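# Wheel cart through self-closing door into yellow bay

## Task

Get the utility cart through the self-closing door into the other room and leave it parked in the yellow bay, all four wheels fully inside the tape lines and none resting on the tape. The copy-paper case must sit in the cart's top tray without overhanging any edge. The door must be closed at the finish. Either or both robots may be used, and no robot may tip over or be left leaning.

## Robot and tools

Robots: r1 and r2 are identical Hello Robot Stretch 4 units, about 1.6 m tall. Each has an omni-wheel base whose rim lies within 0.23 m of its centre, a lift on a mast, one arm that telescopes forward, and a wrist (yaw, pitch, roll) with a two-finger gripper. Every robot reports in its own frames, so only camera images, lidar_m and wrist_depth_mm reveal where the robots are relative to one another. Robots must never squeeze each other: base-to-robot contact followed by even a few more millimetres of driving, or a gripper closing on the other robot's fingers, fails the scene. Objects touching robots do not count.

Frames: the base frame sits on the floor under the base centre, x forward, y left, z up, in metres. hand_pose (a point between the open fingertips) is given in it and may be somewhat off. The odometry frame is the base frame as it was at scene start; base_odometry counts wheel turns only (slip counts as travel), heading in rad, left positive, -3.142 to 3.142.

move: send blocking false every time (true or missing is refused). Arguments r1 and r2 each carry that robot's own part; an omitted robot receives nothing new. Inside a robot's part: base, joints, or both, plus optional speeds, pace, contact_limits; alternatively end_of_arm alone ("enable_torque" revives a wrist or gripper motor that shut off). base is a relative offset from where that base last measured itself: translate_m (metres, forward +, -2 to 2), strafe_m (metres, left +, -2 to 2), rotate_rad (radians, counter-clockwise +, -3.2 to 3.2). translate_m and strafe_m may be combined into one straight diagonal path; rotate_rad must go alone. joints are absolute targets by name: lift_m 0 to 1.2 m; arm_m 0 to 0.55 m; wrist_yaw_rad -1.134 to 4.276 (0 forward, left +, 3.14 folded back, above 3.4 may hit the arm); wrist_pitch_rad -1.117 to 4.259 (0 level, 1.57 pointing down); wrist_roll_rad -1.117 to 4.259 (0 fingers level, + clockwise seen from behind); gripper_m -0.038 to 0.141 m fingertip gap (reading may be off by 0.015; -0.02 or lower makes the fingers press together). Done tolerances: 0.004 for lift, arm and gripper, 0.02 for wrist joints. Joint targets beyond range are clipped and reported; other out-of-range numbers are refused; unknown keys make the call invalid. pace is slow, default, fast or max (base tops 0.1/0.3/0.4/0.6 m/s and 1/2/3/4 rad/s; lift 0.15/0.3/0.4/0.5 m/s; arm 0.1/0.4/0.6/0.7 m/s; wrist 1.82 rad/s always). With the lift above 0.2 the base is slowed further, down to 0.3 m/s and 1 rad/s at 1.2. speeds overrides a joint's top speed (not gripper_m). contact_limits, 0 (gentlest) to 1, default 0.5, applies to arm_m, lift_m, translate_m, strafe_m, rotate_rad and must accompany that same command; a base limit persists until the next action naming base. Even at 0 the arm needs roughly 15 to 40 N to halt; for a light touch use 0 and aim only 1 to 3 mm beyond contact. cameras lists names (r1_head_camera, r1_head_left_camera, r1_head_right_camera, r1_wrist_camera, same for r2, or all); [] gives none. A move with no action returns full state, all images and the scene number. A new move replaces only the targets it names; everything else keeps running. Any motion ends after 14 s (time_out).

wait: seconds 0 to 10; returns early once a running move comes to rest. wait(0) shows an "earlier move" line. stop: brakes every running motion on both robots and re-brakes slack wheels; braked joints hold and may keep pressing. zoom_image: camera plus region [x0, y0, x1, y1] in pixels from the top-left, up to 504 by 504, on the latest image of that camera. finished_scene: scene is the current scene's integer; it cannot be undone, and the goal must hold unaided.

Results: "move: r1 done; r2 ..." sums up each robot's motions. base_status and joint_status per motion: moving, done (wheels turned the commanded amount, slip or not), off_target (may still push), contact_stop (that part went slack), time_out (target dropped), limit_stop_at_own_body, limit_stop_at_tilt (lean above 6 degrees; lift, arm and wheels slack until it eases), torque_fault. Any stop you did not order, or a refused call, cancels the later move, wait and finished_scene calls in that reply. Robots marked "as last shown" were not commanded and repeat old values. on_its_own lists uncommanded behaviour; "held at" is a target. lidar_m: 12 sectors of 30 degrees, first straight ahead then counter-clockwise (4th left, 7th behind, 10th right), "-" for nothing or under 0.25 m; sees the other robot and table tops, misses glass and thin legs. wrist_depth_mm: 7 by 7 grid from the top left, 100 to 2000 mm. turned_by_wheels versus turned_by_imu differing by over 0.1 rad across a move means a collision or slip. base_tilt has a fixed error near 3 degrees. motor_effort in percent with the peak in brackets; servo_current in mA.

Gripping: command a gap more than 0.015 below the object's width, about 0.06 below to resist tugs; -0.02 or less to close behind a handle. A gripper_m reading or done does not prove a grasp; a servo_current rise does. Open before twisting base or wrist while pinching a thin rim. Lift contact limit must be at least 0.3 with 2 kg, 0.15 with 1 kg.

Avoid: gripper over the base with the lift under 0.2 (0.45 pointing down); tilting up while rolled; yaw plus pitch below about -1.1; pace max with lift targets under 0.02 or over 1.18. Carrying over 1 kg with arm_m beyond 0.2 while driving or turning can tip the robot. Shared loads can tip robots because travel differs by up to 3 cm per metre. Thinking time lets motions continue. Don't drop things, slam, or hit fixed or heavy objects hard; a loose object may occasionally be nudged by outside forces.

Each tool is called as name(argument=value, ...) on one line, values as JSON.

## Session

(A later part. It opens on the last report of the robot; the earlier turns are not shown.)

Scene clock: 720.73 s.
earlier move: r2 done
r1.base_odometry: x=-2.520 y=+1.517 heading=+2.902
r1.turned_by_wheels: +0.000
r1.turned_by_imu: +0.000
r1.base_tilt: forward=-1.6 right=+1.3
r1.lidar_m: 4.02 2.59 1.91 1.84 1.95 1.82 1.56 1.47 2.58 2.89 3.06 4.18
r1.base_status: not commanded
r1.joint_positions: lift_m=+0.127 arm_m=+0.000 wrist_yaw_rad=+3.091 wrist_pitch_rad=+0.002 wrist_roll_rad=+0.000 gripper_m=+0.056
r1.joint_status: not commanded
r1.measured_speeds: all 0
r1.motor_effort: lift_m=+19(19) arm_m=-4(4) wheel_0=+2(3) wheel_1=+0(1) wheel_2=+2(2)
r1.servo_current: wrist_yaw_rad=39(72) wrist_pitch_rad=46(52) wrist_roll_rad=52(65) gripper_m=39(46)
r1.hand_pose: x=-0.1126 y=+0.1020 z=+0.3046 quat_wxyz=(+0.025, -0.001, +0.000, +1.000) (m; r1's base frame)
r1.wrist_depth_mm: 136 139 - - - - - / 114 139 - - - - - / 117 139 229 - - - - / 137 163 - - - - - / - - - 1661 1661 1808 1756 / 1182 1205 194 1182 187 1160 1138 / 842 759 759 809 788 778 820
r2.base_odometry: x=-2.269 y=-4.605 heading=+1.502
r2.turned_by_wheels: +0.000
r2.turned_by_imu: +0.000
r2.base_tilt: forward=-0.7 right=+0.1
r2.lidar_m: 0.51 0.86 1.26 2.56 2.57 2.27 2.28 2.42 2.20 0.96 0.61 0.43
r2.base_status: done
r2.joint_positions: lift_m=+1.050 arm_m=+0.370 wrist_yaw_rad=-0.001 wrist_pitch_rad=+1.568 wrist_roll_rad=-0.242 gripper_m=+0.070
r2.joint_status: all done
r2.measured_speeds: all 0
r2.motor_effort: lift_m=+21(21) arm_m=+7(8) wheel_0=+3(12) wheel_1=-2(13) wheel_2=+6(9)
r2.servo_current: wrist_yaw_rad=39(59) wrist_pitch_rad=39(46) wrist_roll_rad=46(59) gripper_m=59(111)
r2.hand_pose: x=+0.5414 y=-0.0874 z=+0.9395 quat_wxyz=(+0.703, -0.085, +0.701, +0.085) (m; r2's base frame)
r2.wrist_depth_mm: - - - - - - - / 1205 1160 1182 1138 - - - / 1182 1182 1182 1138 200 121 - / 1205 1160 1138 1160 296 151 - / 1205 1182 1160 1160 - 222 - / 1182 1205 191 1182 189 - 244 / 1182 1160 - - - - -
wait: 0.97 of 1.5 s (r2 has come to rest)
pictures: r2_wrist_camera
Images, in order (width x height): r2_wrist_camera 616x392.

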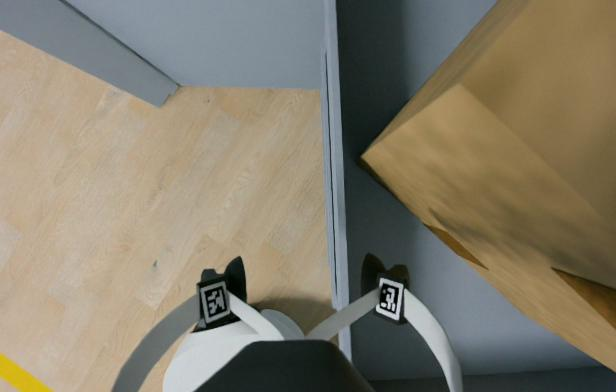

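move(blocking=false, r2={"base":{"translate_m":0.004,"strafe_m":-0.022}})

wait(seconds=1)

move(blocking=false, r2={"joints":{"lift_m":0.952},"pace":"slow","contact_limits":{"lift_m":0.2}})

wait(seconds=1.5, cameras=["r2_wrist_camera"])

move(blocking=false, r2={"joints":{"gripper_m":-0.038}})

wait(seconds=2, cameras=["r2_wrist_camera","r2_head_left_camera"])

Scene clock: 729.00 s.
move: r2 moving
r1: as last shown
r1.lidar_m: 4.01 2.56 1.89 1.82 1.92 1.80 1.58 1.46 2.57 2.88 3.04 4.15
r1.motor_effort: lift_m=+19(19) arm_m=-4(4) wheel_0=+2(2) wheel_1=+0(1) wheel_2=+2(2)
r1.servo_current: wrist_yaw_rad=46(59) wrist_pitch_rad=33(46) wrist_roll_rad=39(59) gripper_m=39(46)
r1.wrist_depth_mm: 136 139 - - - - - / 114 139 - - - - - / 117 140 229 - - - - / 137 163 - - - - - / - - - 1661 1661 1756 1756 / 1182 1229 193 1182 187 1160 1138 / 842 750 759 809 778 788 831
r2.base_odometry: x=-2.248 y=-4.603 heading=+1.502
r2.turned_by_wheels: +0.000
r2.turned_by_imu: +0.000
r2.base_tilt: forward=-0.6 right=+0.1
r2.lidar_m: 0.48 0.86 1.25 2.56 2.58 2.29 2.30 2.45 2.18 0.93 0.61 0.43
r2.base_status: translate_m moving; strafe_m moving
r2.joint_positions: lift_m=+1.050 arm_m=+0.370 wrist_yaw_rad=-0.001 wrist_pitch_rad=+1.568 wrist_roll_rad=-0.242 gripper_m=+0.070
r2.joint_status: not commanded
r2.measured_speeds: translate_m=+0.004 strafe_m=-0.023 rotate_rad=+0.002 lift_m=+0.000 arm_m=+0.000 wrist_yaw_rad=+0.000 wrist_pitch_rad=+0.000 wrist_roll_rad=+0.000
r2.motor_effort: lift_m=+21(21) arm_m=+7(7) wheel_0=+2(10) wheel_1=-4(10) wheel_2=-6(7)
r2.servo_current: wrist_yaw_rad=46(46) wrist_pitch_rad=39(46) wrist_roll_rad=46(52) gripper_m=59(65)
r2.hand_pose: x=+0.5414 y=-0.0874 z=+0.9395 quat_wxyz=(+0.703, -0.085, +0.701, +0.085) (m; r2's base frame)
r2.wrist_depth_mm: - - - - - - - / 1160 1182 1160 1160 - - - / 1182 1160 1182 1160 141 - - / 1182 1182 1182 1160 208 126 - / 1182 1182 1160 1160 - 176 - / 1182 1182 191 1182 188 238 197 / 1229 1205 - - - - -
pictures: none

Scene clock: 729.37 s.
earlier move: r2 done
r1.base_odometry: x=-2.520 y=+1.517 heading=+2.902
r1.turned_by_wheels: +0.000
r1.turned_by_imu: +0.000
r1.base_tilt: forward=-1.6 right=+1.3
r1.lidar_m: 4.00 2.53 1.91 1.83 1.93 1.82 1.58 1.45 2.57 2.89 3.02 4.18
r1.base_status: not commanded
r1.joint_positions: lift_m=+0.127 arm_m=+0.000 wrist_yaw_rad=+3.091 wrist_pitch_rad=+0.002 wrist_roll_rad=+0.000 gripper_m=+0.056
r1.joint_status: not commanded
r1.measured_speeds: all 0
r1.motor_effort: lift_m=+19(19) arm_m=-4(4) wheel_0=+2(2) wheel_1=+0(1) wheel_2=+2(2)
r1.servo_current: wrist_yaw_rad=46(65) wrist_pitch_rad=39(46) wrist_roll_rad=46(65) gripper_m=39(46)
r1.hand_pose: x=-0.1126 y=+0.1020 z=+0.3046 quat_wxyz=(+0.025, -0.001, +0.000, +1.000) (m; r1's base frame)
r1.wrist_depth_mm: 136 138 - - - - - / 113 139 - - - - - / 117 139 229 - - - - / 137 162 - - - - - / - - - 1661 1618 1863 1756 / 1160 1182 194 1205 187 1182 1118 / 854 759 750 798 778 768 809
r2.base_odometry: x=-2.247 y=-4.603 heading=+1.502
r2.turned_by_wheels: +0.000
r2.turned_by_imu: +0.000
r2.base_tilt: forward=-0.6 right=+0.1
r2.lidar_m: 0.47 0.83 1.24 2.57 2.55 2.29 2.30 2.42 2.18 0.95 0.60 0.42
r2.base_status: done
r2.joint_positions: lift_m=+1.050 arm_m=+0.370 wrist_yaw_rad=-0.001 wrist_pitch_rad=+1.568 wrist_roll_rad=-0.242 gripper_m=+0.070
r2.joint_status: not commanded
r2.measured_speeds: all 0
r2.motor_effort: lift_m=+21(21) arm_m=+8(8) wheel_0=+1(10) wheel_1=-1(10) wheel_2=-6(7)
r2.servo_current: wrist_yaw_rad=46(59) wrist_pitch_rad=33(46) wrist_roll_rad=46(52) gripper_m=52(65)
r2.hand_pose: x=+0.5414 y=-0.0874 z=+0.9395 quat_wxyz=(+0.703, -0.085, +0.701, +0.085) (m; r2's base frame)
r2.wrist_depth_mm: - - - - - - - / 1182 1182 1138 1182 - - - / 1160 1205 1160 1138 137 - - / 1160 1160 1182 1160 202 123 - / 1205 1182 1160 1160 - 170 - / 1182 1182 191 1160 189 279 191 / 1205 1160 - - - - -
wait: 0.37 of 1 s (r2 has come to rest)
pictures: none

Scene clock: 729.87 s.
move: r2 moving
r1: as last shown
r1.lidar_m: 4.02 2.60 1.92 1.84 1.92 1.80 1.58 1.47 2.57 2.89 3.02 4.17
r1.servo_current: wrist_yaw_rad=65(65) wrist_pitch_rad=46(52) wrist_roll_rad=46(59) gripper_m=46(46)
r1.wrist_depth_mm: 136 138 - - - - - / 113 139 - - - - - / 117 139 229 - - - - / 137 162 - - - - - / - - - 1661 1661 1756 1756 / 1182 1205 194 1229 187 1160 1138 / 854 759 750 788 788 768 809
r2.base_odometry: x=-2.247 y=-4.603 heading=+1.502
r2.turned_by_wheels: +0.000
r2.turned_by_imu: +0.000
r2.base_tilt: forward=-0.7 right=+0.1
r2.lidar_m: 0.46 0.87 1.23 2.59 2.55 2.27 2.27 2.42 2.18 0.95 0.60 0.41
r2.base_status: not commanded
r2.joint_positions: lift_m=+1.025 arm_m=+0.370 wrist_yaw_rad=-0.001 wrist_pitch_rad=+1.568 wrist_roll_rad=-0.242 gripper_m=+0.070
r2.joint_status: lift_m moving
r2.measured_speeds: translate_m=+0.000 strafe_m=+0.000 rotate_rad=+0.000 lift_m=-0.097 arm_m=+0.000 wrist_yaw_rad=+0.000 wrist_pitch_rad=+0.000 wrist_roll_rad=+0.000
r2.motor_effort: lift_m=+12(22) arm_m=+7(7) wheel_0=+1(2) wheel_1=-1(1) wheel_2=-6(6)
r2.servo_current: wrist_yaw_rad=46(52) wrist_pitch_rad=46(46) wrist_roll_rad=59(59) gripper_m=59(59)
r2.contact_limits: lift_m 0.2
r2.hand_pose: x=+0.5414 y=-0.0874 z=+0.9149 quat_wxyz=(+0.703, -0.085, +0.701, +0.085) (m; r2's base frame)
r2.wrist_depth_mm: - - - - - - - / 1138 1182 1118 1118 - - - / 1160 1138 1160 1138 123 - - / 1160 1160 1160 1138 200 122 - / 1160 1160 1138 1138 - 169 - / 1182 1160 191 1160 189 230 189 / 1160 1182 - - - - -
pictures: none

Scene clock: 731.07 s.
earlier move: r2 done
r1.base_odometry: x=-2.520 y=+1.517 heading=+2.902
r1.turned_by_wheels: +0.000
r1.turned_by_imu: +0.000
r1.base_tilt: forward=-1.6 right=+1.3
r1.lidar_m: 3.99 2.56 1.92 1.84 1.91 1.81 1.58 1.46 2.60 2.88 3.03 4.17
r1.base_status: not commanded
r1.joint_positions: lift_m=+0.127 arm_m=+0.000 wrist_yaw_rad=+3.091 wrist_pitch_rad=+0.002 wrist_roll_rad=+0.000 gripper_m=+0.056
r1.joint_status: not commanded
r1.measured_speeds: all 0
r1.motor_effort: lift_m=+19(19) arm_m=-4(4) wheel_0=+2(2) wheel_1=+0(1) wheel_2=+2(2)
r1.servo_current: wrist_yaw_rad=65(65) wrist_pitch_rad=39(52) wrist_roll_rad=39(59) gripper_m=46(52)
r1.hand_pose: x=-0.1126 y=+0.1020 z=+0.3046 quat_wxyz=(+0.025, -0.001, +0.000, +1.000) (m; r1's base frame)
r1.wrist_depth_mm: 136 138 - - - - - / 113 139 - - - - - / 117 140 228 - - - - / 137 162 - - - - - / - - - 1661 1661 1808 1756 / 1205 1182 194 1205 187 1160 1138 / 842 750 759 798 798 778 820
r2.base_odometry: x=-2.247 y=-4.603 heading=+1.502
r2.turned_by_wheels: +0.000
r2.turned_by_imu: +0.000
r2.base_tilt: forward=-0.7 right=+0.1
r2.lidar_m: 0.49 0.87 1.26 2.60 2.57 2.29 2.32 2.42 2.17 0.94 0.62 0.41
r2.base_status: not commanded
r2.joint_positions: lift_m=+0.952 arm_m=+0.370 wrist_yaw_rad=-0.001 wrist_pitch_rad=+1.568 wrist_roll_rad=-0.242 gripper_m=+0.070
r2.joint_status: all done
r2.measured_speeds: all 0
r2.motor_effort: lift_m=+14(22) arm_m=+7(7) wheel_0=+1(2) wheel_1=-1(1) wheel_2=-6(6)
r2.servo_current: wrist_yaw_rad=46(52) wrist_pitch_rad=33(46) wrist_roll_rad=46(59) gripper_m=52(59)
r2.contact_limits: lift_m 0.2
r2.hand_pose: x=+0.5414 y=-0.0874 z=+0.8421 quat_wxyz=(+0.703, -0.085, +0.701, +0.085) (m; r2's base frame)
r2.wrist_depth_mm: - - - - - - - / 1078 1060 1060 1060 - - - / 1078 1060 1060 1060 136 - - / 1078 1078 1060 1042 200 122 - / 1098 1060 1060 1060 - 169 - / 1098 1078 192 1060 189 - 167 / 1098 1098 - - - - -
wait: 1.20 of 1.5 s (r2 has come to rest)
pictures: r2_wrist_camera
Images, in order (width x height): r2_wrist_camera 616x392.

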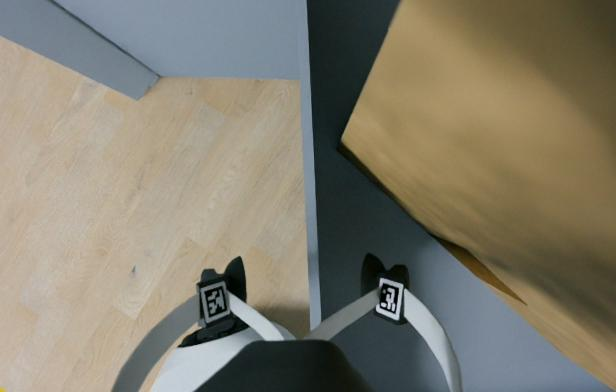

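Scene clock: 731.57 s.
move: r2 moving
r1: as last shown
r1.lidar_m: 4.01 2.58 1.92 1.81 1.92 1.80 1.56 1.45 2.57 2.89 3.01 4.16
r1.motor_effort: lift_m=+19(19) arm_m=-4(4) wheel_0=+2(2) wheel_1=+0(0) wheel_2=+2(2)
r1.servo_current: wrist_yaw_rad=59(59) wrist_pitch_rad=39(46) wrist_roll_rad=59(59) gripper_m=39(46)
r1.wrist_depth_mm: 136 139 - - - - - / 113 139 - - - - - / 117 140 229 - - - - / 137 163 - - - - - / - - - 1708 1661 1808 1808 / 1205 1205 194 1182 188 1182 1138 / 842 750 759 798 788 768 809
r2.base_odometry: x=-2.247 y=-4.603 heading=+1.502
r2.turned_by_wheels: +0.000
r2.turned_by_imu: +0.000
r2.base_tilt: forward=-0.7 right=+0.1
r2.lidar_m: 0.48 0.84 1.21 2.57 2.55 2.30 2.29 2.42 2.17 0.98 0.61 0.42
r2.base_status: not commanded
r2.joint_positions: lift_m=+0.952 arm_m=+0.370 wrist_yaw_rad=-0.001 wrist_pitch_rad=+1.568 wrist_roll_rad=-0.242 gripper_m=+0.051
r2.joint_status: gripper_m moving
r2.measured_speeds: all 0
r2.motor_effort: lift_m=+14(14) arm_m=+7(7) wheel_0=+1(2) wheel_1=-1(1) wheel_2=-6(6)
r2.servo_current: wrist_yaw_rad=59(59) wrist_pitch_rad=39(46) wrist_roll_rad=52(52) gripper_m=124(124)
r2.contact_limits: lift_m 0.2
r2.hand_pose: x=+0.5414 y=-0.0874 z=+0.8421 quat_wxyz=(+0.703, -0.085, +0.701, +0.085) (m; r2's base frame)
r2.wrist_depth_mm: - - - - - - - / 1098 1078 1060 1060 - - - / 1078 1060 1078 1060 136 - - / 1078 1078 1078 1060 200 122 - / 1078 1078 1060 1078 - 168 - / 1078 1098 193 1078 187 - 167 / 1078 1098 - - - - -
pictures: none

Scene clock: 732.83 s.
earlier move: r2 done
r1.base_odometry: x=-2.520 y=+1.517 heading=+2.902
r1.turned_by_wheels: +0.000
r1.turned_by_imu: +0.000
r1.base_tilt: forward=-1.6 right=+1.3
r1.lidar_m: 4.02 2.56 1.89 1.83 1.93 1.80 1.56 1.47 2.57 2.89 3.02 4.15
r1.base_status: not commanded
r1.joint_positions: lift_m=+0.127 arm_m=+0.000 wrist_yaw_rad=+3.091 wrist_pitch_rad=+0.002 wrist_roll_rad=+0.000 gripper_m=+0.056
r1.joint_status: not commanded
r1.measured_speeds: all 0
r1.motor_effort: lift_m=+19(19) arm_m=-4(4) wheel_0=+2(3) wheel_1=+0(1) wheel_2=+1(2)
r1.servo_current: wrist_yaw_rad=46(65) wrist_pitch_rad=39(52) wrist_roll_rad=46(65) gripper_m=39(46)
r1.hand_pose: x=-0.1126 y=+0.1020 z=+0.3046 quat_wxyz=(+0.025, -0.001, +0.000, +1.000) (m; r1's base frame)
r1.wrist_depth_mm: 136 139 - - - - - / 113 139 - - - - - / 117 140 229 - - - - / 137 162 - - - - - / - - - 1661 1661 1808 1808 / 1182 1205 195 1205 188 1160 1138 / 854 750 750 788 788 768 831
r2.base_odometry: x=-2.247 y=-4.603 heading=+1.501
r2.turned_by_wheels: +0.000
r2.turned_by_imu: +0.000
r2.base_tilt: forward=-0.6 right=+0.0
r2.lidar_m: 0.47 0.87 1.25 2.56 2.59 2.29 2.29 2.41 2.17 0.95 0.60 0.42
r2.base_status: not commanded
r2.joint_positions: lift_m=+0.952 arm_m=+0.370 wrist_yaw_rad=-0.001 wrist_pitch_rad=+1.568 wrist_roll_rad=-0.242 gripper_m=-0.036
r2.joint_status: all done
r2.measured_speeds: all 0
r2.motor_effort: lift_m=+18(18) arm_m=+6(7) wheel_0=+0(2) wheel_1=-1(1) wheel_2=-6(6)
r2.servo_current: wrist_yaw_rad=46(65) wrist_pitch_rad=33(46) wrist_roll_rad=46(59) gripper_m=143(234)
r2.contact_limits: lift_m 0.2
r2.hand_pose: x=+0.5414 y=-0.0874 z=+0.8418 quat_wxyz=(+0.703, -0.085, +0.701, +0.085) (m; r2's base frame)
r2.wrist_depth_mm: - - - - - - - / 1060 1078 1060 1078 - - - / 1060 1060 1060 1042 133 - - / 1078 1078 1060 1060 194 131 - / 1078 1060 1078 1060 - 146 - / 1078 1078 184 201 177 189 185 / 1060 1060 - - - - -
wait: 1.27 of 2 s (r2 has come to rest)
pictures: r2_head_left_camera, r2_wrist_camera
Images, in order (width x height): r2_head_left_camera 420x672, r2_wrist_camera 616x392.

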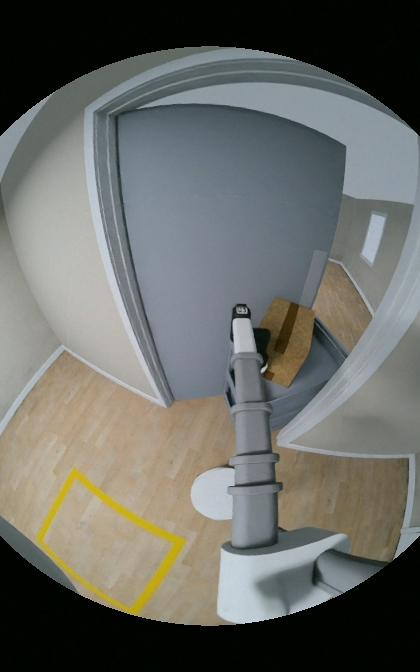

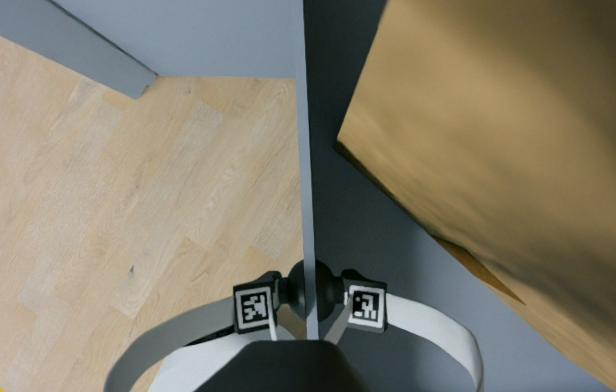

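move(blocking=false, r2={"base":{"translate_m":-0.2,"strafe_m":0.13},"joints":{"wrist_roll_rad":-0.75},"speeds":{"wrist_roll_rad":0.2},"pace":"slow","contact_limits":{"translate_m":0.7}})

wait(seconds=3.3, cameras=["r2_wrist_camera","r2_head_left_camera"])

Scene clock: 748.97 s.
move: r2 moving
r1: as last shown
r1.base_tilt: forward=-1.6 right=+1.2
r1.lidar_m: 4.03 2.58 1.92 1.83 1.95 1.81 1.57 1.46 2.57 2.90 3.03 4.16
r1.motor_effort: lift_m=+19(19) arm_m=-4(4) wheel_0=+2(2) wheel_1=+0(1) wheel_2=+2(2)
r1.servo_current: wrist_yaw_rad=59(59) wrist_pitch_rad=39(46) wrist_roll_rad=52(59) gripper_m=39(46)
r1.wrist_depth_mm: 136 138 - - - - - / 114 139 - - - - - / 117 139 229 - - - - / 137 162 - - - - - / - - - 1618 1661 1808 1756 / 1205 1205 194 1182 187 1182 1118 / 854 759 759 798 788 768 820
r2.base_odometry: x=-2.255 y=-4.614 heading=+1.501
r2.turned_by_wheels: -0.001
r2.turned_by_imu: +0.000
r2.base_tilt: forward=-0.6 right=+0.1
r2.lidar_m: 0.50 0.86 1.24 2.57 2.52 2.25 2.29 2.43 2.17 0.96 0.63 0.43
r2.base_status: translate_m moving; strafe_m moving
r2.joint_positions: lift_m=+0.952 arm_m=+0.370 wrist_yaw_rad=+0.000 wrist_pitch_rad=+1.565 wrist_roll_rad=-0.325 gripper_m=-0.036
r2.joint_status: wrist_roll_rad moving
r2.measured_speeds: translate_m=-0.045 strafe_m=+0.030 rotate_rad=-0.003 lift_m=+0.000 arm_m=+0.000 wrist_yaw_rad=+0.007 wrist_pitch_rad=-0.020 wrist_roll_rad=-0.199
r2.motor_effort: lift_m=+18(18) arm_m=+4(7) wheel_0=-19(19) wheel_1=+2(4) wheel_2=+6(8)
r2.servo_current: wrist_yaw_rad=59(59) wrist_pitch_rad=46(46) wrist_roll_rad=52(72) gripper_m=137(143)
r2.contact_limits: lift_m 0.2; translate_m 0.7
r2.hand_pose: x=+0.5426 y=-0.0874 z=+0.8418 quat_wxyz=(+0.700, -0.115, +0.696, +0.114) (m; r2's base frame)
r2.wrist_depth_mm: 1078 - - - - - - / 1078 1060 1060 1078 - - - / 1078 1060 1078 1060 177 - - / 1078 1078 1060 1078 213 135 - / 1078 1060 1042 1060 - 182 - / 1078 1078 183 198 175 197 181 / 1098 1078 - - - - -
pictures: none

Scene clock: 752.03 s.
earlier move: r2 done
r1.base_odometry: x=-2.520 y=+1.517 heading=+2.902
r1.turned_by_wheels: +0.000
r1.turned_by_imu: +0.000
r1.base_tilt: forward=-1.6 right=+1.2
r1.lidar_m: 4.01 2.60 1.90 1.82 1.93 1.81 1.58 1.46 2.57 2.89 3.04 4.14
r1.base_status: not commanded
r1.joint_positions: lift_m=+0.127 arm_m=+0.000 wrist_yaw_rad=+3.091 wrist_pitch_rad=+0.002 wrist_roll_rad=+0.000 gripper_m=+0.056
r1.joint_status: not commanded
r1.measured_speeds: all 0
r1.motor_effort: lift_m=+19(19) arm_m=-4(4) wheel_0=+2(3) wheel_1=+0(1) wheel_2=+2(2)
r1.servo_current: wrist_yaw_rad=46(72) wrist_pitch_rad=46(52) wrist_roll_rad=52(65) gripper_m=39(52)
r1.hand_pose: x=-0.1126 y=+0.1020 z=+0.3046 quat_wxyz=(+0.025, -0.001, +0.000, +1.000) (m; r1's base frame)
r1.wrist_depth_mm: 136 138 - - - - - / 113 139 - - - - - / 117 139 229 - - - - / 137 162 - - - - - / - - - 1661 1661 1808 1756 / 1182 1229 193 1182 187 1138 1138 / 854 750 759 788 778 778 809
r2.base_odometry: x=-2.391 y=-4.793 heading=+1.502
r2.turned_by_wheels: +0.001
r2.turned_by_imu: -0.004
r2.base_tilt: forward=-0.7 right=+0.0
r2.lidar_m: 0.78 0.99 1.74 2.54 2.32 2.06 2.06 2.50 2.20 1.38 0.85 0.64
r2.base_status: done
r2.joint_positions: lift_m=+0.952 arm_m=+0.370 wrist_yaw_rad=+0.001 wrist_pitch_rad=+1.568 wrist_roll_rad=-0.748 gripper_m=-0.037
r2.joint_status: all done
r2.measured_speeds: all 0
r2.motor_effort: lift_m=+17(18) arm_m=+5(7) wheel_0=-5(35) wheel_1=+6(7) wheel_2=+6(9)
r2.servo_current: wrist_yaw_rad=46(59) wrist_pitch_rad=46(78) wrist_roll_rad=46(98) gripper_m=98(143)
r2.contact_limits: lift_m 0.2; translate_m 0.7
r2.hand_pose: x=+0.5418 y=-0.0874 z=+0.8419 quat_wxyz=(+0.659, -0.259, +0.657, +0.258) (m; r2's base frame)
r2.wrist_depth_mm: 1078 1060 1060 1060 1042 - - / 1078 1098 1025 1042 1042 723 - / 1098 1078 1078 1042 1042 544 - / 1098 1078 1078 1060 1042 - - / 1078 1060 1078 1078 1060 - - / 1098 - 182 198 178 - - / 1118 - - - - 262 -
wait: 3.07 of 3.3 s (r2 has come to rest)
pictures: r2_head_left_camera, r2_wrist_camera
Images, in order (width x height): r2_head_left_camera 420x672, r2_wrist_camera 616x392.

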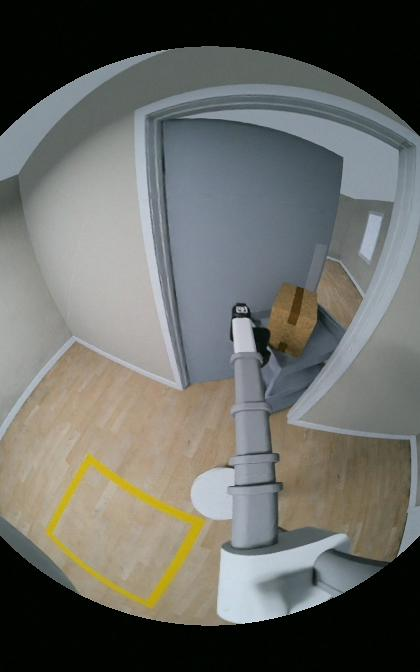

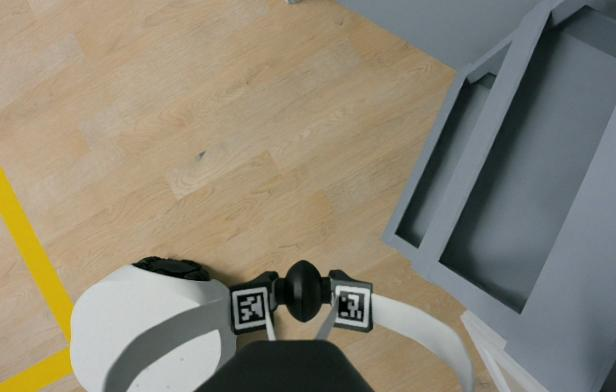

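move(blocking=false, r2={"joints":{"lift_m":1.05,"gripper_m":0.07,"wrist_roll_rad":-0.24}})

wait(seconds=1.2)

move(blocking=false, r2={"base":{"translate_m":0.2,"strafe_m":-0.12}})

wait(seconds=2.2, cameras=["r2_wrist_camera","r2_head_camera","r1_head_left_camera"])

Scene clock: 762.87 s.
move: r2 moving
r1: as last shown
r1.base_tilt: forward=-1.6 right=+1.3
r1.lidar_m: 4.02 2.56 1.88 1.82 1.94 1.80 1.58 1.45 2.60 2.90 3.00 4.15
r1.servo_current: wrist_yaw_rad=52(59) wrist_pitch_rad=39(52) wrist_roll_rad=65(65) gripper_m=46(52)
r1.wrist_depth_mm: 136 139 - - - - - / 113 139 - - - - - / 117 139 229 - - - - / 137 162 - - - - - / - - - 1661 1661 1983 1756 / 1160 1229 193 1205 187 1160 1138 / 842 759 750 798 788 768 809
r2.base_odometry: x=-2.391 y=-4.793 heading=+1.502
r2.turned_by_wheels: +0.000
r2.turned_by_imu: +0.000
r2.base_tilt: forward=-0.7 right=+0.1
r2.lidar_m: 0.78 1.00 1.69 2.53 2.34 2.06 2.05 2.52 2.23 1.37 0.83 0.64
r2.base_status: not commanded
r2.joint_positions: lift_m=+0.990 arm_m=+0.370 wrist_yaw_rad=+0.001 wrist_pitch_rad=+1.568 wrist_roll_rad=-0.271 gripper_m=-0.012
r2.joint_status: lift_m moving; wrist_roll_rad moving; gripper_m moving
r2.measured_speeds: translate_m=+0.000 strafe_m=+0.000 rotate_rad=+0.000 lift_m=+0.146 arm_m=+0.000 wrist_yaw_rad=+0.000 wrist_pitch_rad=+0.000 wrist_roll_rad=+0.713
r2.motor_effort: lift_m=+20(25) arm_m=+5(6) wheel_0=-5(5) wheel_1=+6(6) wheel_2=+6(7)
r2.servo_current: wrist_yaw_rad=46(59) wrist_pitch_rad=33(46) wrist_roll_rad=20(85) gripper_m=91(98)
r2.contact_limits: translate_m 0.7
r2.hand_pose: x=+0.5418 y=-0.0874 z=+0.8795 quat_wxyz=(+0.702, -0.096, +0.699, +0.096) (m; r2's base frame)
r2.wrist_depth_mm: 1098 1098 1078 1098 878 - - / 1098 1118 1098 1098 917 - - / 1118 1118 1098 1098 931 - - / 1118 1098 1118 1098 1078 - - / 1118 1098 1118 1078 1078 1060 - / 1138 1118 186 200 181 1078 1078 / 1118 1118 - - - 1078 1060
pictures: none

Scene clock: 764.07 s.
earlier move: r2 moving
r1.base_odometry: x=-2.520 y=+1.517 heading=+2.902
r1.turned_by_wheels: +0.000
r1.turned_by_imu: +0.000
r1.base_tilt: forward=-1.6 right=+1.3
r1.lidar_m: 4.01 2.59 1.90 1.83 1.93 1.81 1.55 1.47 2.61 2.89 3.01 4.17
r1.base_status: not commanded
r1.joint_positions: lift_m=+0.127 arm_m=+0.000 wrist_yaw_rad=+3.091 wrist_pitch_rad=+0.002 wrist_roll_rad=+0.000 gripper_m=+0.056
r1.joint_status: not commanded
r1.measured_speeds: all 0
r1.motor_effort: lift_m=+19(19) arm_m=-4(4) wheel_0=+2(3) wheel_1=+0(1) wheel_2=+2(2)
r1.servo_current: wrist_yaw_rad=33(78) wrist_pitch_rad=46(52) wrist_roll_rad=46(72) gripper_m=39(52)
r1.hand_pose: x=-0.1126 y=+0.1020 z=+0.3046 quat_wxyz=(+0.025, -0.001, +0.000, +1.000) (m; r1's base frame)
r1.wrist_depth_mm: 136 138 - - - - - / 113 139 - - - - - / 117 139 229 - - - - / 137 162 - - - - - / - - - 1708 1661 1863 1808 / 1182 1205 193 1205 187 1160 1138 / 842 759 759 798 788 778 820
r2.base_odometry: x=-2.391 y=-4.793 heading=+1.502
r2.turned_by_wheels: +0.000
r2.turned_by_imu: +0.000
r2.base_tilt: forward=-0.7 right=+0.1
r2.lidar_m: 0.80 1.00 1.77 2.53 2.30 2.06 2.05 2.49 2.21 1.37 0.81 0.64
r2.base_status: not commanded
r2.joint_positions: lift_m=+1.050 arm_m=+0.370 wrist_yaw_rad=+0.001 wrist_pitch_rad=+1.568 wrist_roll_rad=-0.242 gripper_m=+0.070
r2.joint_status: gripper_m moving; the others done
r2.measured_speeds: all 0
r2.motor_effort: lift_m=+21(25) arm_m=+5(6) wheel_0=-4(5) wheel_1=+6(6) wheel_2=+6(7)
r2.servo_current: wrist_yaw_rad=46(65) wrist_pitch_rad=46(46) wrist_roll_rad=46(85) gripper_m=33(111)
r2.contact_limits: translate_m 0.7
r2.hand_pose: x=+0.5418 y=-0.0874 z=+0.9395 quat_wxyz=(+0.703, -0.086, +0.701, +0.086) (m; r2's base frame)
r2.wrist_depth_mm: 1182 1160 1160 1138 778 - 327 / 1182 1182 1138 1138 1008 - - / 1182 1182 1160 1160 1160 - - / 1205 1160 1160 1138 1182 - - / 1182 1182 1160 1160 1138 1138 322 / 1182 1182 191 1160 190 1138 1160 / 1205 1182 - - - 1138 1138
wait: 1.20 s; no rest
pictures: none

Scene clock: 764.57 s.
earlier move: r2 done
move: r2 moving
r1: as last shown
r1.base_tilt: forward=-1.6 right=+1.2
r1.lidar_m: 4.02 2.60 1.92 1.84 1.94 1.81 1.56 1.47 2.57 2.89 3.02 4.16
r1.motor_effort: lift_m=+19(19) arm_m=-4(4) wheel_0=+2(2) wheel_1=+0(1) wheel_2=+2(2)
r1.servo_current: wrist_yaw_rad=52(65) wrist_pitch_rad=52(52) wrist_roll_rad=52(52) gripper_m=46(46)
r1.wrist_depth_mm: 136 138 - - - - - / 113 139 - - - - - / 117 139 228 - - - - / 137 162 - - - - - / - - - 1708 1618 1863 1808 / 1160 1182 194 1182 187 1160 1118 / 831 750 768 788 798 778 820
r2.base_odometry: x=-2.371 y=-4.764 heading=+1.501
r2.turned_by_wheels: -0.001
r2.turned_by_imu: +0.000
r2.base_tilt: forward=-0.7 right=+0.0
r2.lidar_m: 0.75 0.96 1.70 2.52 2.36 2.09 2.08 2.52 2.22 1.32 0.80 0.58
r2.base_status: translate_m moving; strafe_m moving
r2.joint_positions: lift_m=+1.050 arm_m=+0.370 wrist_yaw_rad=+0.001 wrist_pitch_rad=+1.568 wrist_roll_rad=-0.242 gripper_m=+0.070
r2.joint_status: all done
r2.measured_speeds: translate_m=+0.117 strafe_m=-0.072 rotate_rad=-0.002 lift_m=+0.000 arm_m=+0.000 wrist_yaw_rad=+0.000 wrist_pitch_rad=+0.000 wrist_roll_rad=+0.000
r2.motor_effort: lift_m=+21(21) arm_m=+5(6) wheel_0=+8(12) wheel_1=-4(5) wheel_2=-12(13)
r2.servo_current: wrist_yaw_rad=39(59) wrist_pitch_rad=46(46) wrist_roll_rad=33(52) gripper_m=52(59)
r2.hand_pose: x=+0.5418 y=-0.0874 z=+0.9395 quat_wxyz=(+0.703, -0.086, +0.701, +0.086) (m; r2's base frame)
r2.wrist_depth_mm: 1160 1160 - - 676 330 289 / 1160 1160 1160 1138 991 - 332 / 1182 1160 1160 1160 946 - - / 1160 1160 1182 1160 991 - - / 1182 1182 1160 1160 1160 1118 322 / 1182 1182 190 1160 190 1138 1118 / 1205 1182 - - - 1182 1138
pictures: none

Scene clock: 766.17 s.
earlier move: r2 done
r1.base_odometry: x=-2.520 y=+1.517 heading=+2.902
r1.turned_by_wheels: +0.000
r1.turned_by_imu: +0.000
r1.base_tilt: forward=-1.6 right=+1.3
r1.lidar_m: 4.02 2.60 1.90 1.83 1.92 1.80 1.55 1.46 2.60 2.89 3.03 4.15
r1.base_status: not commanded
r1.joint_positions: lift_m=+0.127 arm_m=+0.000 wrist_yaw_rad=+3.091 wrist_pitch_rad=+0.002 wrist_roll_rad=+0.000 gripper_m=+0.056
r1.joint_status: not commanded
r1.measured_speeds: all 0
r1.motor_effort: lift_m=+19(19) arm_m=-4(4) wheel_0=+2(2) wheel_1=+0(1) wheel_2=+2(2)
r1.servo_current: wrist_yaw_rad=52(65) wrist_pitch_rad=39(52) wrist_roll_rad=46(65) gripper_m=46(46)
r1.hand_pose: x=-0.1126 y=+0.1020 z=+0.3046 quat_wxyz=(+0.025, -0.001, +0.000, +1.000) (m; r1's base frame)
r1.wrist_depth_mm: 136 139 - - - - - / 113 139 - - - - - / 117 140 229 - - - - / 137 162 - - - - - / - - - 1661 1661 1863 1756 / 1182 1205 194 1205 187 1160 1138 / 842 759 759 788 798 768 809
r2.base_odometry: x=-2.257 y=-4.602 heading=+1.502
r2.turned_by_wheels: +0.000
r2.turned_by_imu: +0.001
r2.base_tilt: forward=-0.6 right=+0.1
r2.lidar_m: 0.47 0.86 1.23 2.57 2.58 2.28 2.32 2.42 2.16 0.93 0.60 0.41
r2.base_status: done
r2.joint_positions: lift_m=+1.050 arm_m=+0.370 wrist_yaw_rad=+0.001 wrist_pitch_rad=+1.568 wrist_roll_rad=-0.242 gripper_m=+0.070
r2.joint_status: all done
r2.measured_speeds: all 0
r2.motor_effort: lift_m=+21(21) arm_m=+5(6) wheel_0=+2(13) wheel_1=-3(6) wheel_2=-4(14)
r2.servo_current: wrist_yaw_rad=39(59) wrist_pitch_rad=46(46) wrist_roll_rad=52(59) gripper_m=52(59)
r2.hand_pose: x=+0.5418 y=-0.0874 z=+0.9396 quat_wxyz=(+0.703, -0.086, +0.701, +0.086) (m; r2's base frame)
r2.wrist_depth_mm: - - - - - - - / 1138 1160 1138 298 - - - / 1182 1160 1160 1160 - - - / 1160 1182 1160 1160 176 - - / 1182 1182 1160 1160 244 123 - / 1182 1182 191 1160 189 193 - / 1182 1205 - - - - -
wait: 1.60 of 2.2 s (r2 has come to rest)
pictures: r1_head_left_camera, r2_head_camera, r2_wrist_camera
Images, in order (width x height): r1_head_left_camera 420x672, r2_head_camera 420x560, r2_wrist_camera 616x392.

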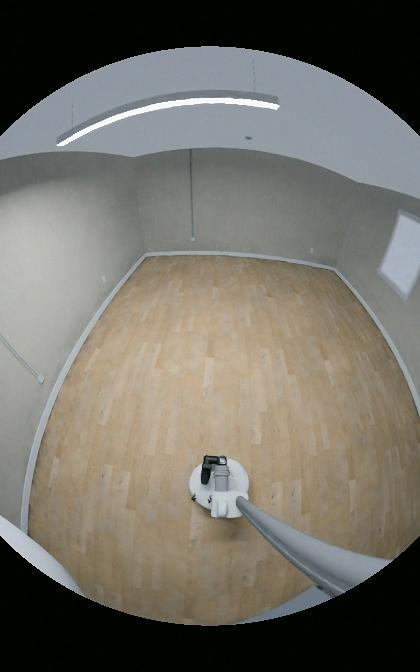

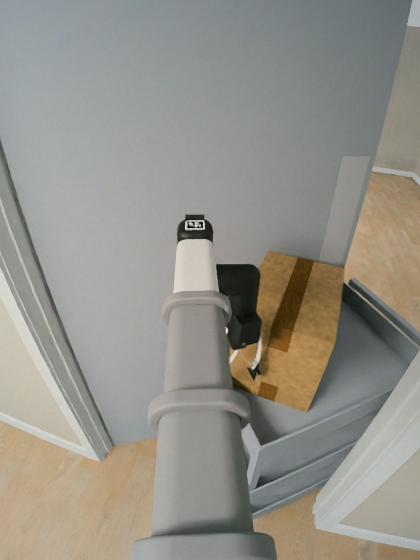

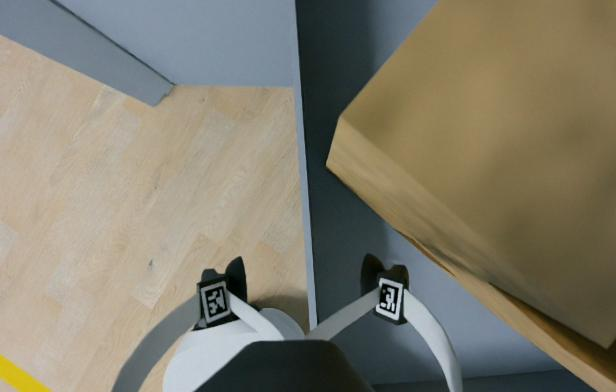

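move(blocking=false, r2={"joints":{"lift_m":0.945},"pace":"slow","contact_limits":{"lift_m":0.2}})

wait(seconds=1.5)

move(blocking=false, r2={"joints":{"gripper_m":-0.038}})

wait(seconds=1.5)

move(blocking=false, r2={"base":{"translate_m":-0.05,"strafe_m":0.2},"pace":"slow","contact_limits":{"translate_m":0.7}})

wait(seconds=2.8, cameras=["r2_wrist_camera","r2_head_left_camera","r2_head_camera"])

Scene clock: 774.93 s.
move: r2 moving
r1: as last shown
r1.lidar_m: 4.02 2.56 1.92 1.83 1.94 1.82 1.57 1.48 2.58 2.88 3.02 4.15
r1.motor_effort: lift_m=+19(19) arm_m=-4(4) wheel_0=+2(3) wheel_1=+1(1) wheel_2=+2(2)
r1.servo_current: wrist_yaw_rad=39(59) wrist_pitch_rad=39(46) wrist_roll_rad=59(59) gripper_m=39(46)
r1.wrist_depth_mm: 136 138 - - - - - / 114 139 - - - - - / 117 140 229 - - - - / 137 163 - - - - - / - - - 1708 1661 1808 1808 / 1205 1205 193 1182 188 1160 1138 / 842 759 768 809 798 759 820
r2.base_odometry: x=-2.257 y=-4.602 heading=+1.502
r2.turned_by_wheels: +0.000
r2.turned_by_imu: +0.000
r2.base_tilt: forward=-0.7 right=+0.1
r2.lidar_m: 0.45 0.87 1.23 2.57 2.58 2.29 2.32 2.45 2.18 0.96 0.59 0.40
r2.base_status: not commanded
r2.joint_positions: lift_m=+1.025 arm_m=+0.370 wrist_yaw_rad=+0.001 wrist_pitch_rad=+1.568 wrist_roll_rad=-0.242 gripper_m=+0.070
r2.joint_status: lift_m moving
r2.measured_speeds: translate_m=+0.000 strafe_m=+0.000 rotate_rad=+0.000 lift_m=-0.097 arm_m=+0.000 wrist_yaw_rad=+0.000 wrist_pitch_rad=+0.000 wrist_roll_rad=+0.000
r2.motor_effort: lift_m=+16(21) arm_m=+5(6) wheel_0=+2(2) wheel_1=-4(4) wheel_2=-5(5)
r2.servo_current: wrist_yaw_rad=52(52) wrist_pitch_rad=39(52) wrist_roll_rad=46(59) gripper_m=52(52)
r2.contact_limits: lift_m 0.2
r2.hand_pose: x=+0.5418 y=-0.0874 z=+0.9149 quat_wxyz=(+0.703, -0.086, +0.701, +0.086) (m; r2's base frame)
r2.wrist_depth_mm: - - - - - - - / 1160 1138 1138 274 - - - / 1138 1138 1138 1138 - - - / 1138 1138 1138 1160 145 - - / 1205 1138 1160 1160 216 125 - / 1160 1160 192 278 189 194 - / 1160 1160 - - - - -
pictures: none

Scene clock: 776.17 s.
earlier move: r2 done
r1.base_odometry: x=-2.520 y=+1.517 heading=+2.902
r1.turned_by_wheels: +0.000
r1.turned_by_imu: +0.000
r1.base_tilt: forward=-1.5 right=+1.3
r1.lidar_m: 4.02 2.58 1.92 1.84 1.89 1.82 1.55 1.48 2.56 2.89 3.03 4.15
r1.base_status: not commanded
r1.joint_positions: lift_m=+0.127 arm_m=+0.000 wrist_yaw_rad=+3.091 wrist_pitch_rad=+0.002 wrist_roll_rad=+0.000 gripper_m=+0.056
r1.joint_status: not commanded
r1.measured_speeds: all 0
r1.motor_effort: lift_m=+19(19) arm_m=-4(4) wheel_0=+2(3) wheel_1=+0(1) wheel_2=+2(2)
r1.servo_current: wrist_yaw_rad=39(65) wrist_pitch_rad=39(52) wrist_roll_rad=52(59) gripper_m=46(46)
r1.hand_pose: x=-0.1126 y=+0.1020 z=+0.3046 quat_wxyz=(+0.025, -0.001, +0.000, +1.000) (m; r1's base frame)
r1.wrist_depth_mm: 136 139 - - - - - / 114 139 - - - - - / 117 140 228 - - - - / 137 162 - - - - - / - - - 1661 1661 1756 1756 / 1205 1205 193 1205 187 1182 1138 / 866 750 768 798 778 768 809
r2.base_odometry: x=-2.257 y=-4.602 heading=+1.502
r2.turned_by_wheels: +0.000
r2.turned_by_imu: +0.000
r2.base_tilt: forward=-0.7 right=+0.1
r2.lidar_m: 0.46 0.84 1.23 2.57 2.59 2.27 2.30 2.45 2.19 0.96 0.61 0.41
r2.base_status: not commanded
r2.joint_positions: lift_m=+0.946 arm_m=+0.370 wrist_yaw_rad=+0.001 wrist_pitch_rad=+1.567 wrist_roll_rad=-0.242 gripper_m=+0.070
r2.joint_status: all done
r2.measured_speeds: all 0
r2.motor_effort: lift_m=+2(21) arm_m=+6(6) wheel_0=+2(3) wheel_1=-3(4) wheel_2=-4(5)
r2.servo_current: wrist_yaw_rad=33(52) wrist_pitch_rad=39(52) wrist_roll_rad=59(59) gripper_m=52(59)
r2.contact_limits: lift_m 0.2
r2.hand_pose: x=+0.5421 y=-0.0874 z=+0.8361 quat_wxyz=(+0.703, -0.086, +0.700, +0.085) (m; r2's base frame)
r2.wrist_depth_mm: - - - - - - - / 1078 1078 1078 - - - - / 1078 1060 1078 1060 - - - / 1078 1078 1060 1060 137 - - / 1060 1078 1078 1060 200 119 - / 1078 1060 192 206 189 183 - / 1078 1060 - - - - -
wait: 1.23 of 1.5 s (r2 has come to rest)
pictures: none

Scene clock: 776.67 s.
move: r2 moving
r1: as last shown
r1.base_tilt: forward=-1.6 right=+1.2
r1.lidar_m: 4.01 2.59 1.91 1.83 1.92 1.81 1.57 1.47 2.57 2.89 3.01 4.17
r1.servo_current: wrist_yaw_rad=52(59) wrist_pitch_rad=52(52) wrist_roll_rad=65(65) gripper_m=46(46)
r1.wrist_depth_mm: 136 139 - - - - - / 113 139 - - - - - / 117 140 228 - - - - / 137 162 - - - - - / - - - 1618 1618 1808 1756 / 1205 1205 194 1205 187 1160 1138 / 854 750 750 798 788 768 809
r2.base_odometry: x=-2.257 y=-4.602 heading=+1.502
r2.turned_by_wheels: +0.000
r2.turned_by_imu: +0.000
r2.base_tilt: forward=-0.8 right=+0.0
r2.lidar_m: 0.46 0.84 1.20 2.58 2.56 2.28 2.30 2.43 2.17 0.95 0.63 0.40
r2.base_status: not commanded
r2.joint_positions: lift_m=+0.946 arm_m=+0.370 wrist_yaw_rad=+0.001 wrist_pitch_rad=+1.567 wrist_roll_rad=-0.242 gripper_m=+0.051
r2.joint_status: gripper_m moving
r2.measured_speeds: all 0
r2.motor_effort: lift_m=+3(3) arm_m=+5(6) wheel_0=+2(2) wheel_1=-3(4) wheel_2=-4(5)
r2.servo_current: wrist_yaw_rad=33(52) wrist_pitch_rad=33(52) wrist_roll_rad=39(59) gripper_m=98(117)
r2.contact_limits: lift_m 0.2
r2.hand_pose: x=+0.5421 y=-0.0874 z=+0.8361 quat_wxyz=(+0.703, -0.086, +0.700, +0.085) (m; r2's base frame)
r2.wrist_depth_mm: - - - - - - - / 1078 1060 1060 - - - - / 1078 1078 1078 1042 - - - / 1078 1060 1078 1060 137 - - / 1060 1060 1060 1060 201 119 - / 1078 1078 193 206 187 184 - / 1078 1060 - - - - -
pictures: none

Scene clock: 777.93 s.
earlier move: r2 done
r1.base_odometry: x=-2.520 y=+1.517 heading=+2.902
r1.turned_by_wheels: +0.000
r1.turned_by_imu: +0.000
r1.base_tilt: forward=-1.6 right=+1.3
r1.lidar_m: 4.02 2.59 1.91 1.83 1.94 1.81 1.58 1.43 2.57 2.89 3.01 4.16
r1.base_status: not commanded
r1.joint_positions: lift_m=+0.127 arm_m=+0.000 wrist_yaw_rad=+3.091 wrist_pitch_rad=+0.002 wrist_roll_rad=+0.000 gripper_m=+0.056
r1.joint_status: not commanded
r1.measured_speeds: all 0
r1.motor_effort: lift_m=+19(19) arm_m=-4(4) wheel_0=+2(3) wheel_1=+0(1) wheel_2=+2(2)
r1.servo_current: wrist_yaw_rad=46(59) wrist_pitch_rad=46(52) wrist_roll_rad=39(65) gripper_m=46(46)
r1.hand_pose: x=-0.1126 y=+0.1020 z=+0.3046 quat_wxyz=(+0.025, -0.001, +0.000, +1.000) (m; r1's base frame)
r1.wrist_depth_mm: 136 139 - - - - - / 113 139 - - - - - / 117 140 228 - - - - / 137 163 - - - - - / - - - 1661 1661 1756 1756 / 1182 1205 194 1205 187 1138 1138 / 842 750 741 820 788 768 809
r2.base_odometry: x=-2.257 y=-4.602 heading=+1.502
r2.turned_by_wheels: +0.000
r2.turned_by_imu: +0.000
r2.base_tilt: forward=-0.7 right=+0.1
r2.lidar_m: 0.48 0.83 1.20 2.56 2.59 2.29 2.30 2.43 2.17 0.97 0.61 0.42
r2.base_status: not commanded
r2.joint_positions: lift_m=+0.946 arm_m=+0.370 wrist_yaw_rad=+0.001 wrist_pitch_rad=+1.565 wrist_roll_rad=-0.242 gripper_m=-0.036
r2.joint_status: all done
r2.measured_speeds: all 0
r2.motor_effort: lift_m=+4(4) arm_m=+6(6) wheel_0=+2(3) wheel_1=-3(4) wheel_2=-4(5)
r2.servo_current: wrist_yaw_rad=59(59) wrist_pitch_rad=39(52) wrist_roll_rad=46(59) gripper_m=137(234)
r2.contact_limits: lift_m 0.2
r2.hand_pose: x=+0.5424 y=-0.0874 z=+0.8360 quat_wxyz=(+0.704, -0.086, +0.700, +0.085) (m; r2's base frame)
r2.wrist_depth_mm: - - - - - - - / 1098 1060 1060 - - - - / 1078 1060 1060 1060 - - - / 1078 1078 1078 1078 137 - - / 1060 1060 1060 211 176 119 - / 1098 1060 185 200 173 182 - / 1060 1060 - - - - -
wait: 1.27 of 1.5 s (r2 has come to rest)
pictures: none

Scene clock: 778.43 s.
move: r2 moving
r1: as last shown
r1.lidar_m: 4.02 2.59 1.91 1.83 1.90 1.78 1.58 1.47 2.59 2.86 3.04 4.16
r1.motor_effort: lift_m=+19(19) arm_m=-4(4) wheel_0=+2(2) wheel_1=+0(1) wheel_2=+2(2)
r1.servo_current: wrist_yaw_rad=46(65) wrist_pitch_rad=39(46) wrist_roll_rad=59(59) gripper_m=39(39)
r1.wrist_depth_mm: 136 139 - - - - - / 113 139 - - - - - / 117 139 229 - - - - / 137 162 - - - - - / - - - 1661 1661 1808 1756 / 1182 1205 193 1182 187 1160 1118 / 854 741 750 809 788 768 809
r2.base_odometry: x=-2.270 y=-4.604 heading=+1.500
r2.turned_by_wheels: -0.001
r2.turned_by_imu: -0.002
r2.base_tilt: forward=-0.7 right=+0.1
r2.lidar_m: 0.47 0.87 1.25 2.54 2.54 2.25 2.28 2.47 2.20 0.99 0.61 0.41
r2.base_status: translate_m moving; strafe_m moving
r2.joint_positions: lift_m=+0.946 arm_m=+0.370 wrist_yaw_rad=+0.001 wrist_pitch_rad=+1.565 wrist_roll_rad=-0.240 gripper_m=-0.036
r2.joint_status: not commanded
r2.measured_speeds: translate_m=-0.013 strafe_m=+0.049 rotate_rad=+0.000 lift_m=-0.001 arm_m=+0.000 wrist_yaw_rad=+0.000 wrist_pitch_rad=-0.003 wrist_roll_rad=+0.002
r2.motor_effort: lift_m=+5(5) arm_m=+5(6) wheel_0=-17(17) wheel_1=+2(7) wheel_2=+1(6)
r2.servo_current: wrist_yaw_rad=39(52) wrist_pitch_rad=39(52) wrist_roll_rad=46(52) gripper_m=117(143)
r2.contact_limits: lift_m 0.2; translate_m 0.7
r2.hand_pose: x=+0.5426 y=-0.0874 z=+0.8358 quat_wxyz=(+0.704, -0.085, +0.700, +0.085) (m; r2's base frame)
r2.wrist_depth_mm: - - - - - - - / 1078 1060 1060 - - - - / 1060 1078 1060 1060 - - - / 1098 1078 1060 1025 157 - - / 1078 1042 1078 1078 209 121 - / 1060 1060 185 203 177 173 - / 1060 1060 - - - - -
pictures: none

Scene clock: 781.23 s.
earlier move: r2 done
r1.base_odometry: x=-2.520 y=+1.517 heading=+2.902
r1.turned_by_wheels: +0.000
r1.turned_by_imu: +0.000
r1.base_tilt: forward=-1.6 right=+1.3
r1.lidar_m: 4.01 2.58 1.91 1.84 1.91 1.82 1.57 1.47 2.56 2.89 3.02 4.16
r1.base_status: not commanded
r1.joint_positions: lift_m=+0.127 arm_m=+0.000 wrist_yaw_rad=+3.091 wrist_pitch_rad=+0.002 wrist_roll_rad=+0.000 gripper_m=+0.056
r1.joint_status: not commanded
r1.measured_speeds: all 0
r1.motor_effort: lift_m=+19(19) arm_m=-3(4) wheel_0=+2(3) wheel_1=+1(1) wheel_2=+2(2)
r1.servo_current: wrist_yaw_rad=59(78) wrist_pitch_rad=39(52) wrist_roll_rad=59(78) gripper_m=46(46)
r1.hand_pose: x=-0.1126 y=+0.1020 z=+0.3046 quat_wxyz=(+0.025, -0.001, +0.000, +1.000) (m; r1's base frame)
r1.wrist_depth_mm: 136 138 - - - - - / 114 139 - - - - - / 117 140 229 - - - - / 137 162 - - - - - / - - - 1618 1708 1756 1808 / 1182 1182 193 1205 187 1138 1138 / 842 759 759 788 809 778 809
r2.base_odometry: x=-2.460 y=-4.637 heading=+1.500
r2.turned_by_wheels: +0.000
r2.turned_by_imu: -0.005
r2.base_tilt: forward=-0.7 right=+0.1
r2.lidar_m: 0.50 0.81 1.45 2.38 2.46 2.18 2.19 2.66 2.36 1.17 0.72 0.42
r2.base_status: done
r2.joint_positions: lift_m=+0.945 arm_m=+0.370 wrist_yaw_rad=+0.003 wrist_pitch_rad=+1.560 wrist_roll_rad=-0.240 gripper_m=-0.037
r2.joint_status: not commanded
r2.measured_speeds: all 0
r2.motor_effort: lift_m=+18(18) arm_m=-3(6) wheel_0=-14(36) wheel_1=+1(7) wheel_2=-2(6)
r2.servo_current: wrist_yaw_rad=59(65) wrist_pitch_rad=52(65) wrist_roll_rad=52(65) gripper_m=104(143)
r2.contact_limits: lift_m 0.2; translate_m 0.7
r2.hand_pose: x=+0.5443 y=-0.0874 z=+0.8348 quat_wxyz=(+0.706, -0.086, +0.698, +0.085) (m; r2's base frame)
r2.wrist_depth_mm: 1060 634 - - - - - / 1060 1060 1042 1060 - - - / 1060 1060 1060 1060 147 - - / 1078 1060 1060 1060 169 - - / 1078 1060 1042 1042 - 148 - / 1060 1078 1060 196 177 170 - / 1060 1078 - - - - -
wait: 2.80 s; at rest by 2.77 s
pictures: r2_head_camera, r2_head_left_camera, r2_wrist_camera
Images, in order (width x height): r2_head_camera 420x560, r2_head_left_camera 420x672, r2_wrist_camera 616x392.

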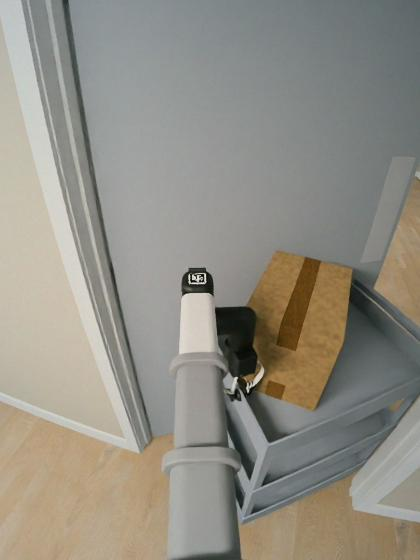

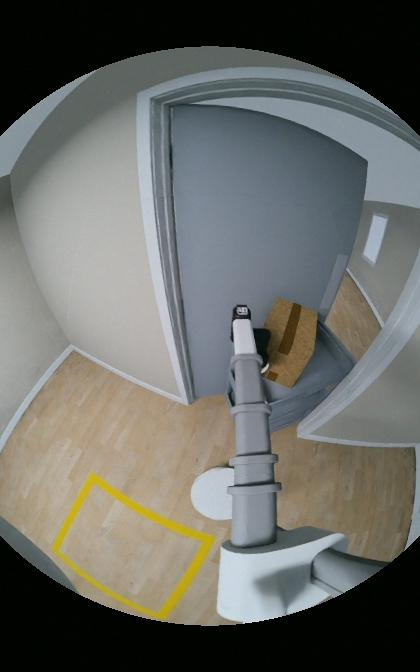

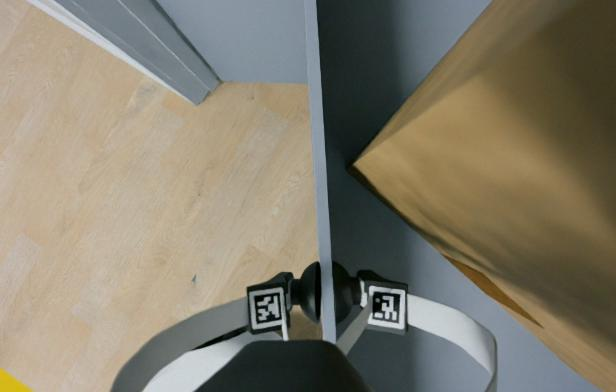

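move(blocking=false, r2={"base":{"translate_m":-0.1,"strafe_m":0.13},"joints":{"wrist_roll_rad":-0.45},"speeds":{"wrist_roll_rad":0.1},"pace":"slow","contact_limits":{"translate_m":0.7}})

wait(seconds=2.6, cameras=["r2_wrist_camera","r2_head_left_camera","r2_head_camera"])

Scene clock: 787.17 s.
move: r2 moving
r1: as last shown
r1.lidar_m: 4.02 2.59 1.90 1.84 1.94 1.82 1.57 1.46 2.56 2.90 3.02 4.18
r1.motor_effort: lift_m=+19(19) arm_m=-3(4) wheel_0=+2(2) wheel_1=+0(1) wheel_2=+1(2)
r1.servo_current: wrist_yaw_rad=59(65) wrist_pitch_rad=46(46) wrist_roll_rad=59(72) gripper_m=39(46)
r1.wrist_depth_mm: 136 139 - - - - - / 113 139 - - - - - / 117 139 229 - - - - / 137 162 - - - - - / - - - 1708 1661 1863 1756 / 1205 1205 193 1229 187 1160 1160 / 866 759 759 809 798 778 809
r2.base_odometry: x=-2.470 y=-4.644 heading=+1.499
r2.turned_by_wheels: -0.002
r2.turned_by_imu: -0.002
r2.base_tilt: forward=-0.6 right=+0.2
r2.lidar_m: 0.50 0.82 1.45 2.40 2.45 2.15 2.17 2.60 2.35 1.18 0.73 0.41
r2.base_status: translate_m moving; strafe_m moving
r2.joint_positions: lift_m=+0.945 arm_m=+0.370 wrist_yaw_rad=+0.003 wrist_pitch_rad=+1.560 wrist_roll_rad=-0.282 gripper_m=-0.037
r2.joint_status: wrist_roll_rad moving
r2.measured_speeds: translate_m=-0.030 strafe_m=+0.039 rotate_rad=-0.001 lift_m=+0.000 arm_m=+0.000 wrist_yaw_rad=+0.000 wrist_pitch_rad=+0.000 wrist_roll_rad=-0.100
r2.motor_effort: lift_m=+18(18) arm_m=-3(4) wheel_0=-20(24) wheel_1=+0(3) wheel_2=+2(2)
r2.servo_current: wrist_yaw_rad=52(59) wrist_pitch_rad=59(65) wrist_roll_rad=33(91) gripper_m=104(104)
r2.contact_limits: lift_m 0.2; translate_m 0.7
r2.hand_pose: x=+0.5443 y=-0.0874 z=+0.8348 quat_wxyz=(+0.704, -0.101, +0.696, +0.100) (m; r2's base frame)
r2.wrist_depth_mm: 1060 676 - - - 174 - / 1060 1060 1060 1060 - - - / 1078 1060 1042 1060 146 - - / 1060 1060 1025 1060 198 129 - / 1060 1078 1078 1060 264 169 - / 1060 1060 1060 195 175 186 183 / 1060 1078 - - - - -
pictures: none

Scene clock: 789.57 s.
earlier move: r2 done
r1.base_odometry: x=-2.520 y=+1.517 heading=+2.902
r1.turned_by_wheels: +0.000
r1.turned_by_imu: +0.000
r1.base_tilt: forward=-1.6 right=+1.3
r1.lidar_m: 4.02 2.57 1.89 1.84 1.94 1.82 1.66 1.65 2.57 2.88 3.04 4.16
r1.base_status: not commanded
r1.joint_positions: lift_m=+0.127 arm_m=+0.000 wrist_yaw_rad=+3.091 wrist_pitch_rad=+0.002 wrist_roll_rad=+0.000 gripper_m=+0.056
r1.joint_status: not commanded
r1.measured_speeds: all 0
r1.motor_effort: lift_m=+19(19) arm_m=-4(4) wheel_0=+1(3) wheel_1=+0(1) wheel_2=+2(2)
r1.servo_current: wrist_yaw_rad=52(72) wrist_pitch_rad=39(52) wrist_roll_rad=39(72) gripper_m=39(52)
r1.hand_pose: x=-0.1126 y=+0.1020 z=+0.3046 quat_wxyz=(+0.025, -0.001, +0.000, +1.000) (m; r1's base frame)
r1.wrist_depth_mm: 136 138 - - - - - / 113 139 - - - - - / 118 139 229 - - - - / 137 162 - - - - - / - - - 1708 1661 1808 1808 / 1205 1182 193 1182 188 1138 1138 / 854 750 741 798 788 768 809
r2.base_odometry: x=-2.597 y=-4.728 heading=+1.503
r2.turned_by_wheels: +0.005
r2.turned_by_imu: +0.004
r2.base_tilt: forward=-0.6 right=+0.0
r2.lidar_m: 0.39 0.92 1.75 2.31 2.32 2.04 2.08 2.48 2.43 1.42 0.62 0.39
r2.base_status: done
r2.joint_positions: lift_m=+0.945 arm_m=+0.370 wrist_yaw_rad=+0.000 wrist_pitch_rad=+1.567 wrist_roll_rad=-0.448 gripper_m=-0.037
r2.joint_status: all done
r2.measured_speeds: all 0
r2.motor_effort: lift_m=+18(18) arm_m=-3(4) wheel_0=+11(29) wheel_1=+9(10) wheel_2=+14(14)
r2.servo_current: wrist_yaw_rad=52(59) wrist_pitch_rad=46(65) wrist_roll_rad=46(98) gripper_m=104(117)
r2.contact_limits: lift_m 0.2; translate_m 0.7
r2.hand_pose: x=+0.5420 y=-0.0874 z=+0.8348 quat_wxyz=(+0.691, -0.157, +0.688, +0.157) (m; r2's base frame)
r2.wrist_depth_mm: 1060 1060 1060 732 - - - / 1078 1078 1060 1025 - - - / 1078 1078 1060 1060 - - - / 1098 1078 1060 1060 160 - - / 1098 1078 1060 226 149 - - / 1078 1078 181 195 171 122 - / 1098 134 - - - - -
wait: 2.40 of 2.6 s (r2 has come to rest)
pictures: r2_head_camera, r2_head_left_camera, r2_wrist_camera
Images, in order (width x height): r2_head_camera 420x560, r2_head_left_camera 420x672, r2_wrist_camera 616x392.

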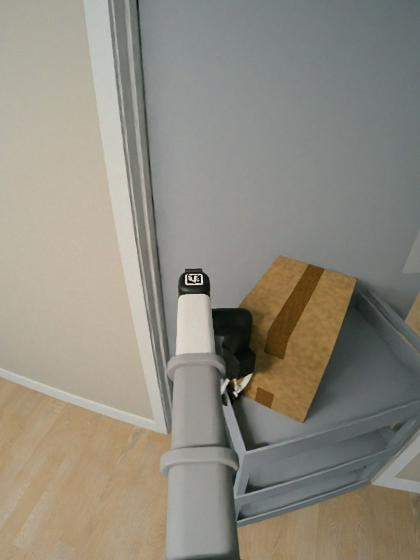

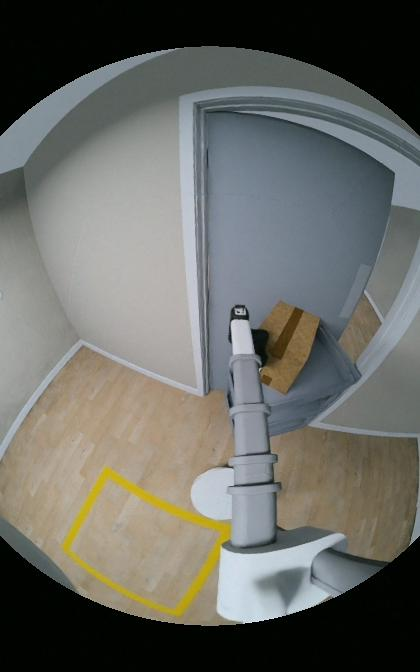

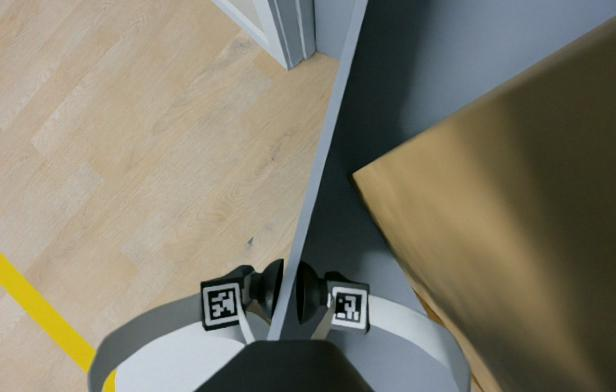

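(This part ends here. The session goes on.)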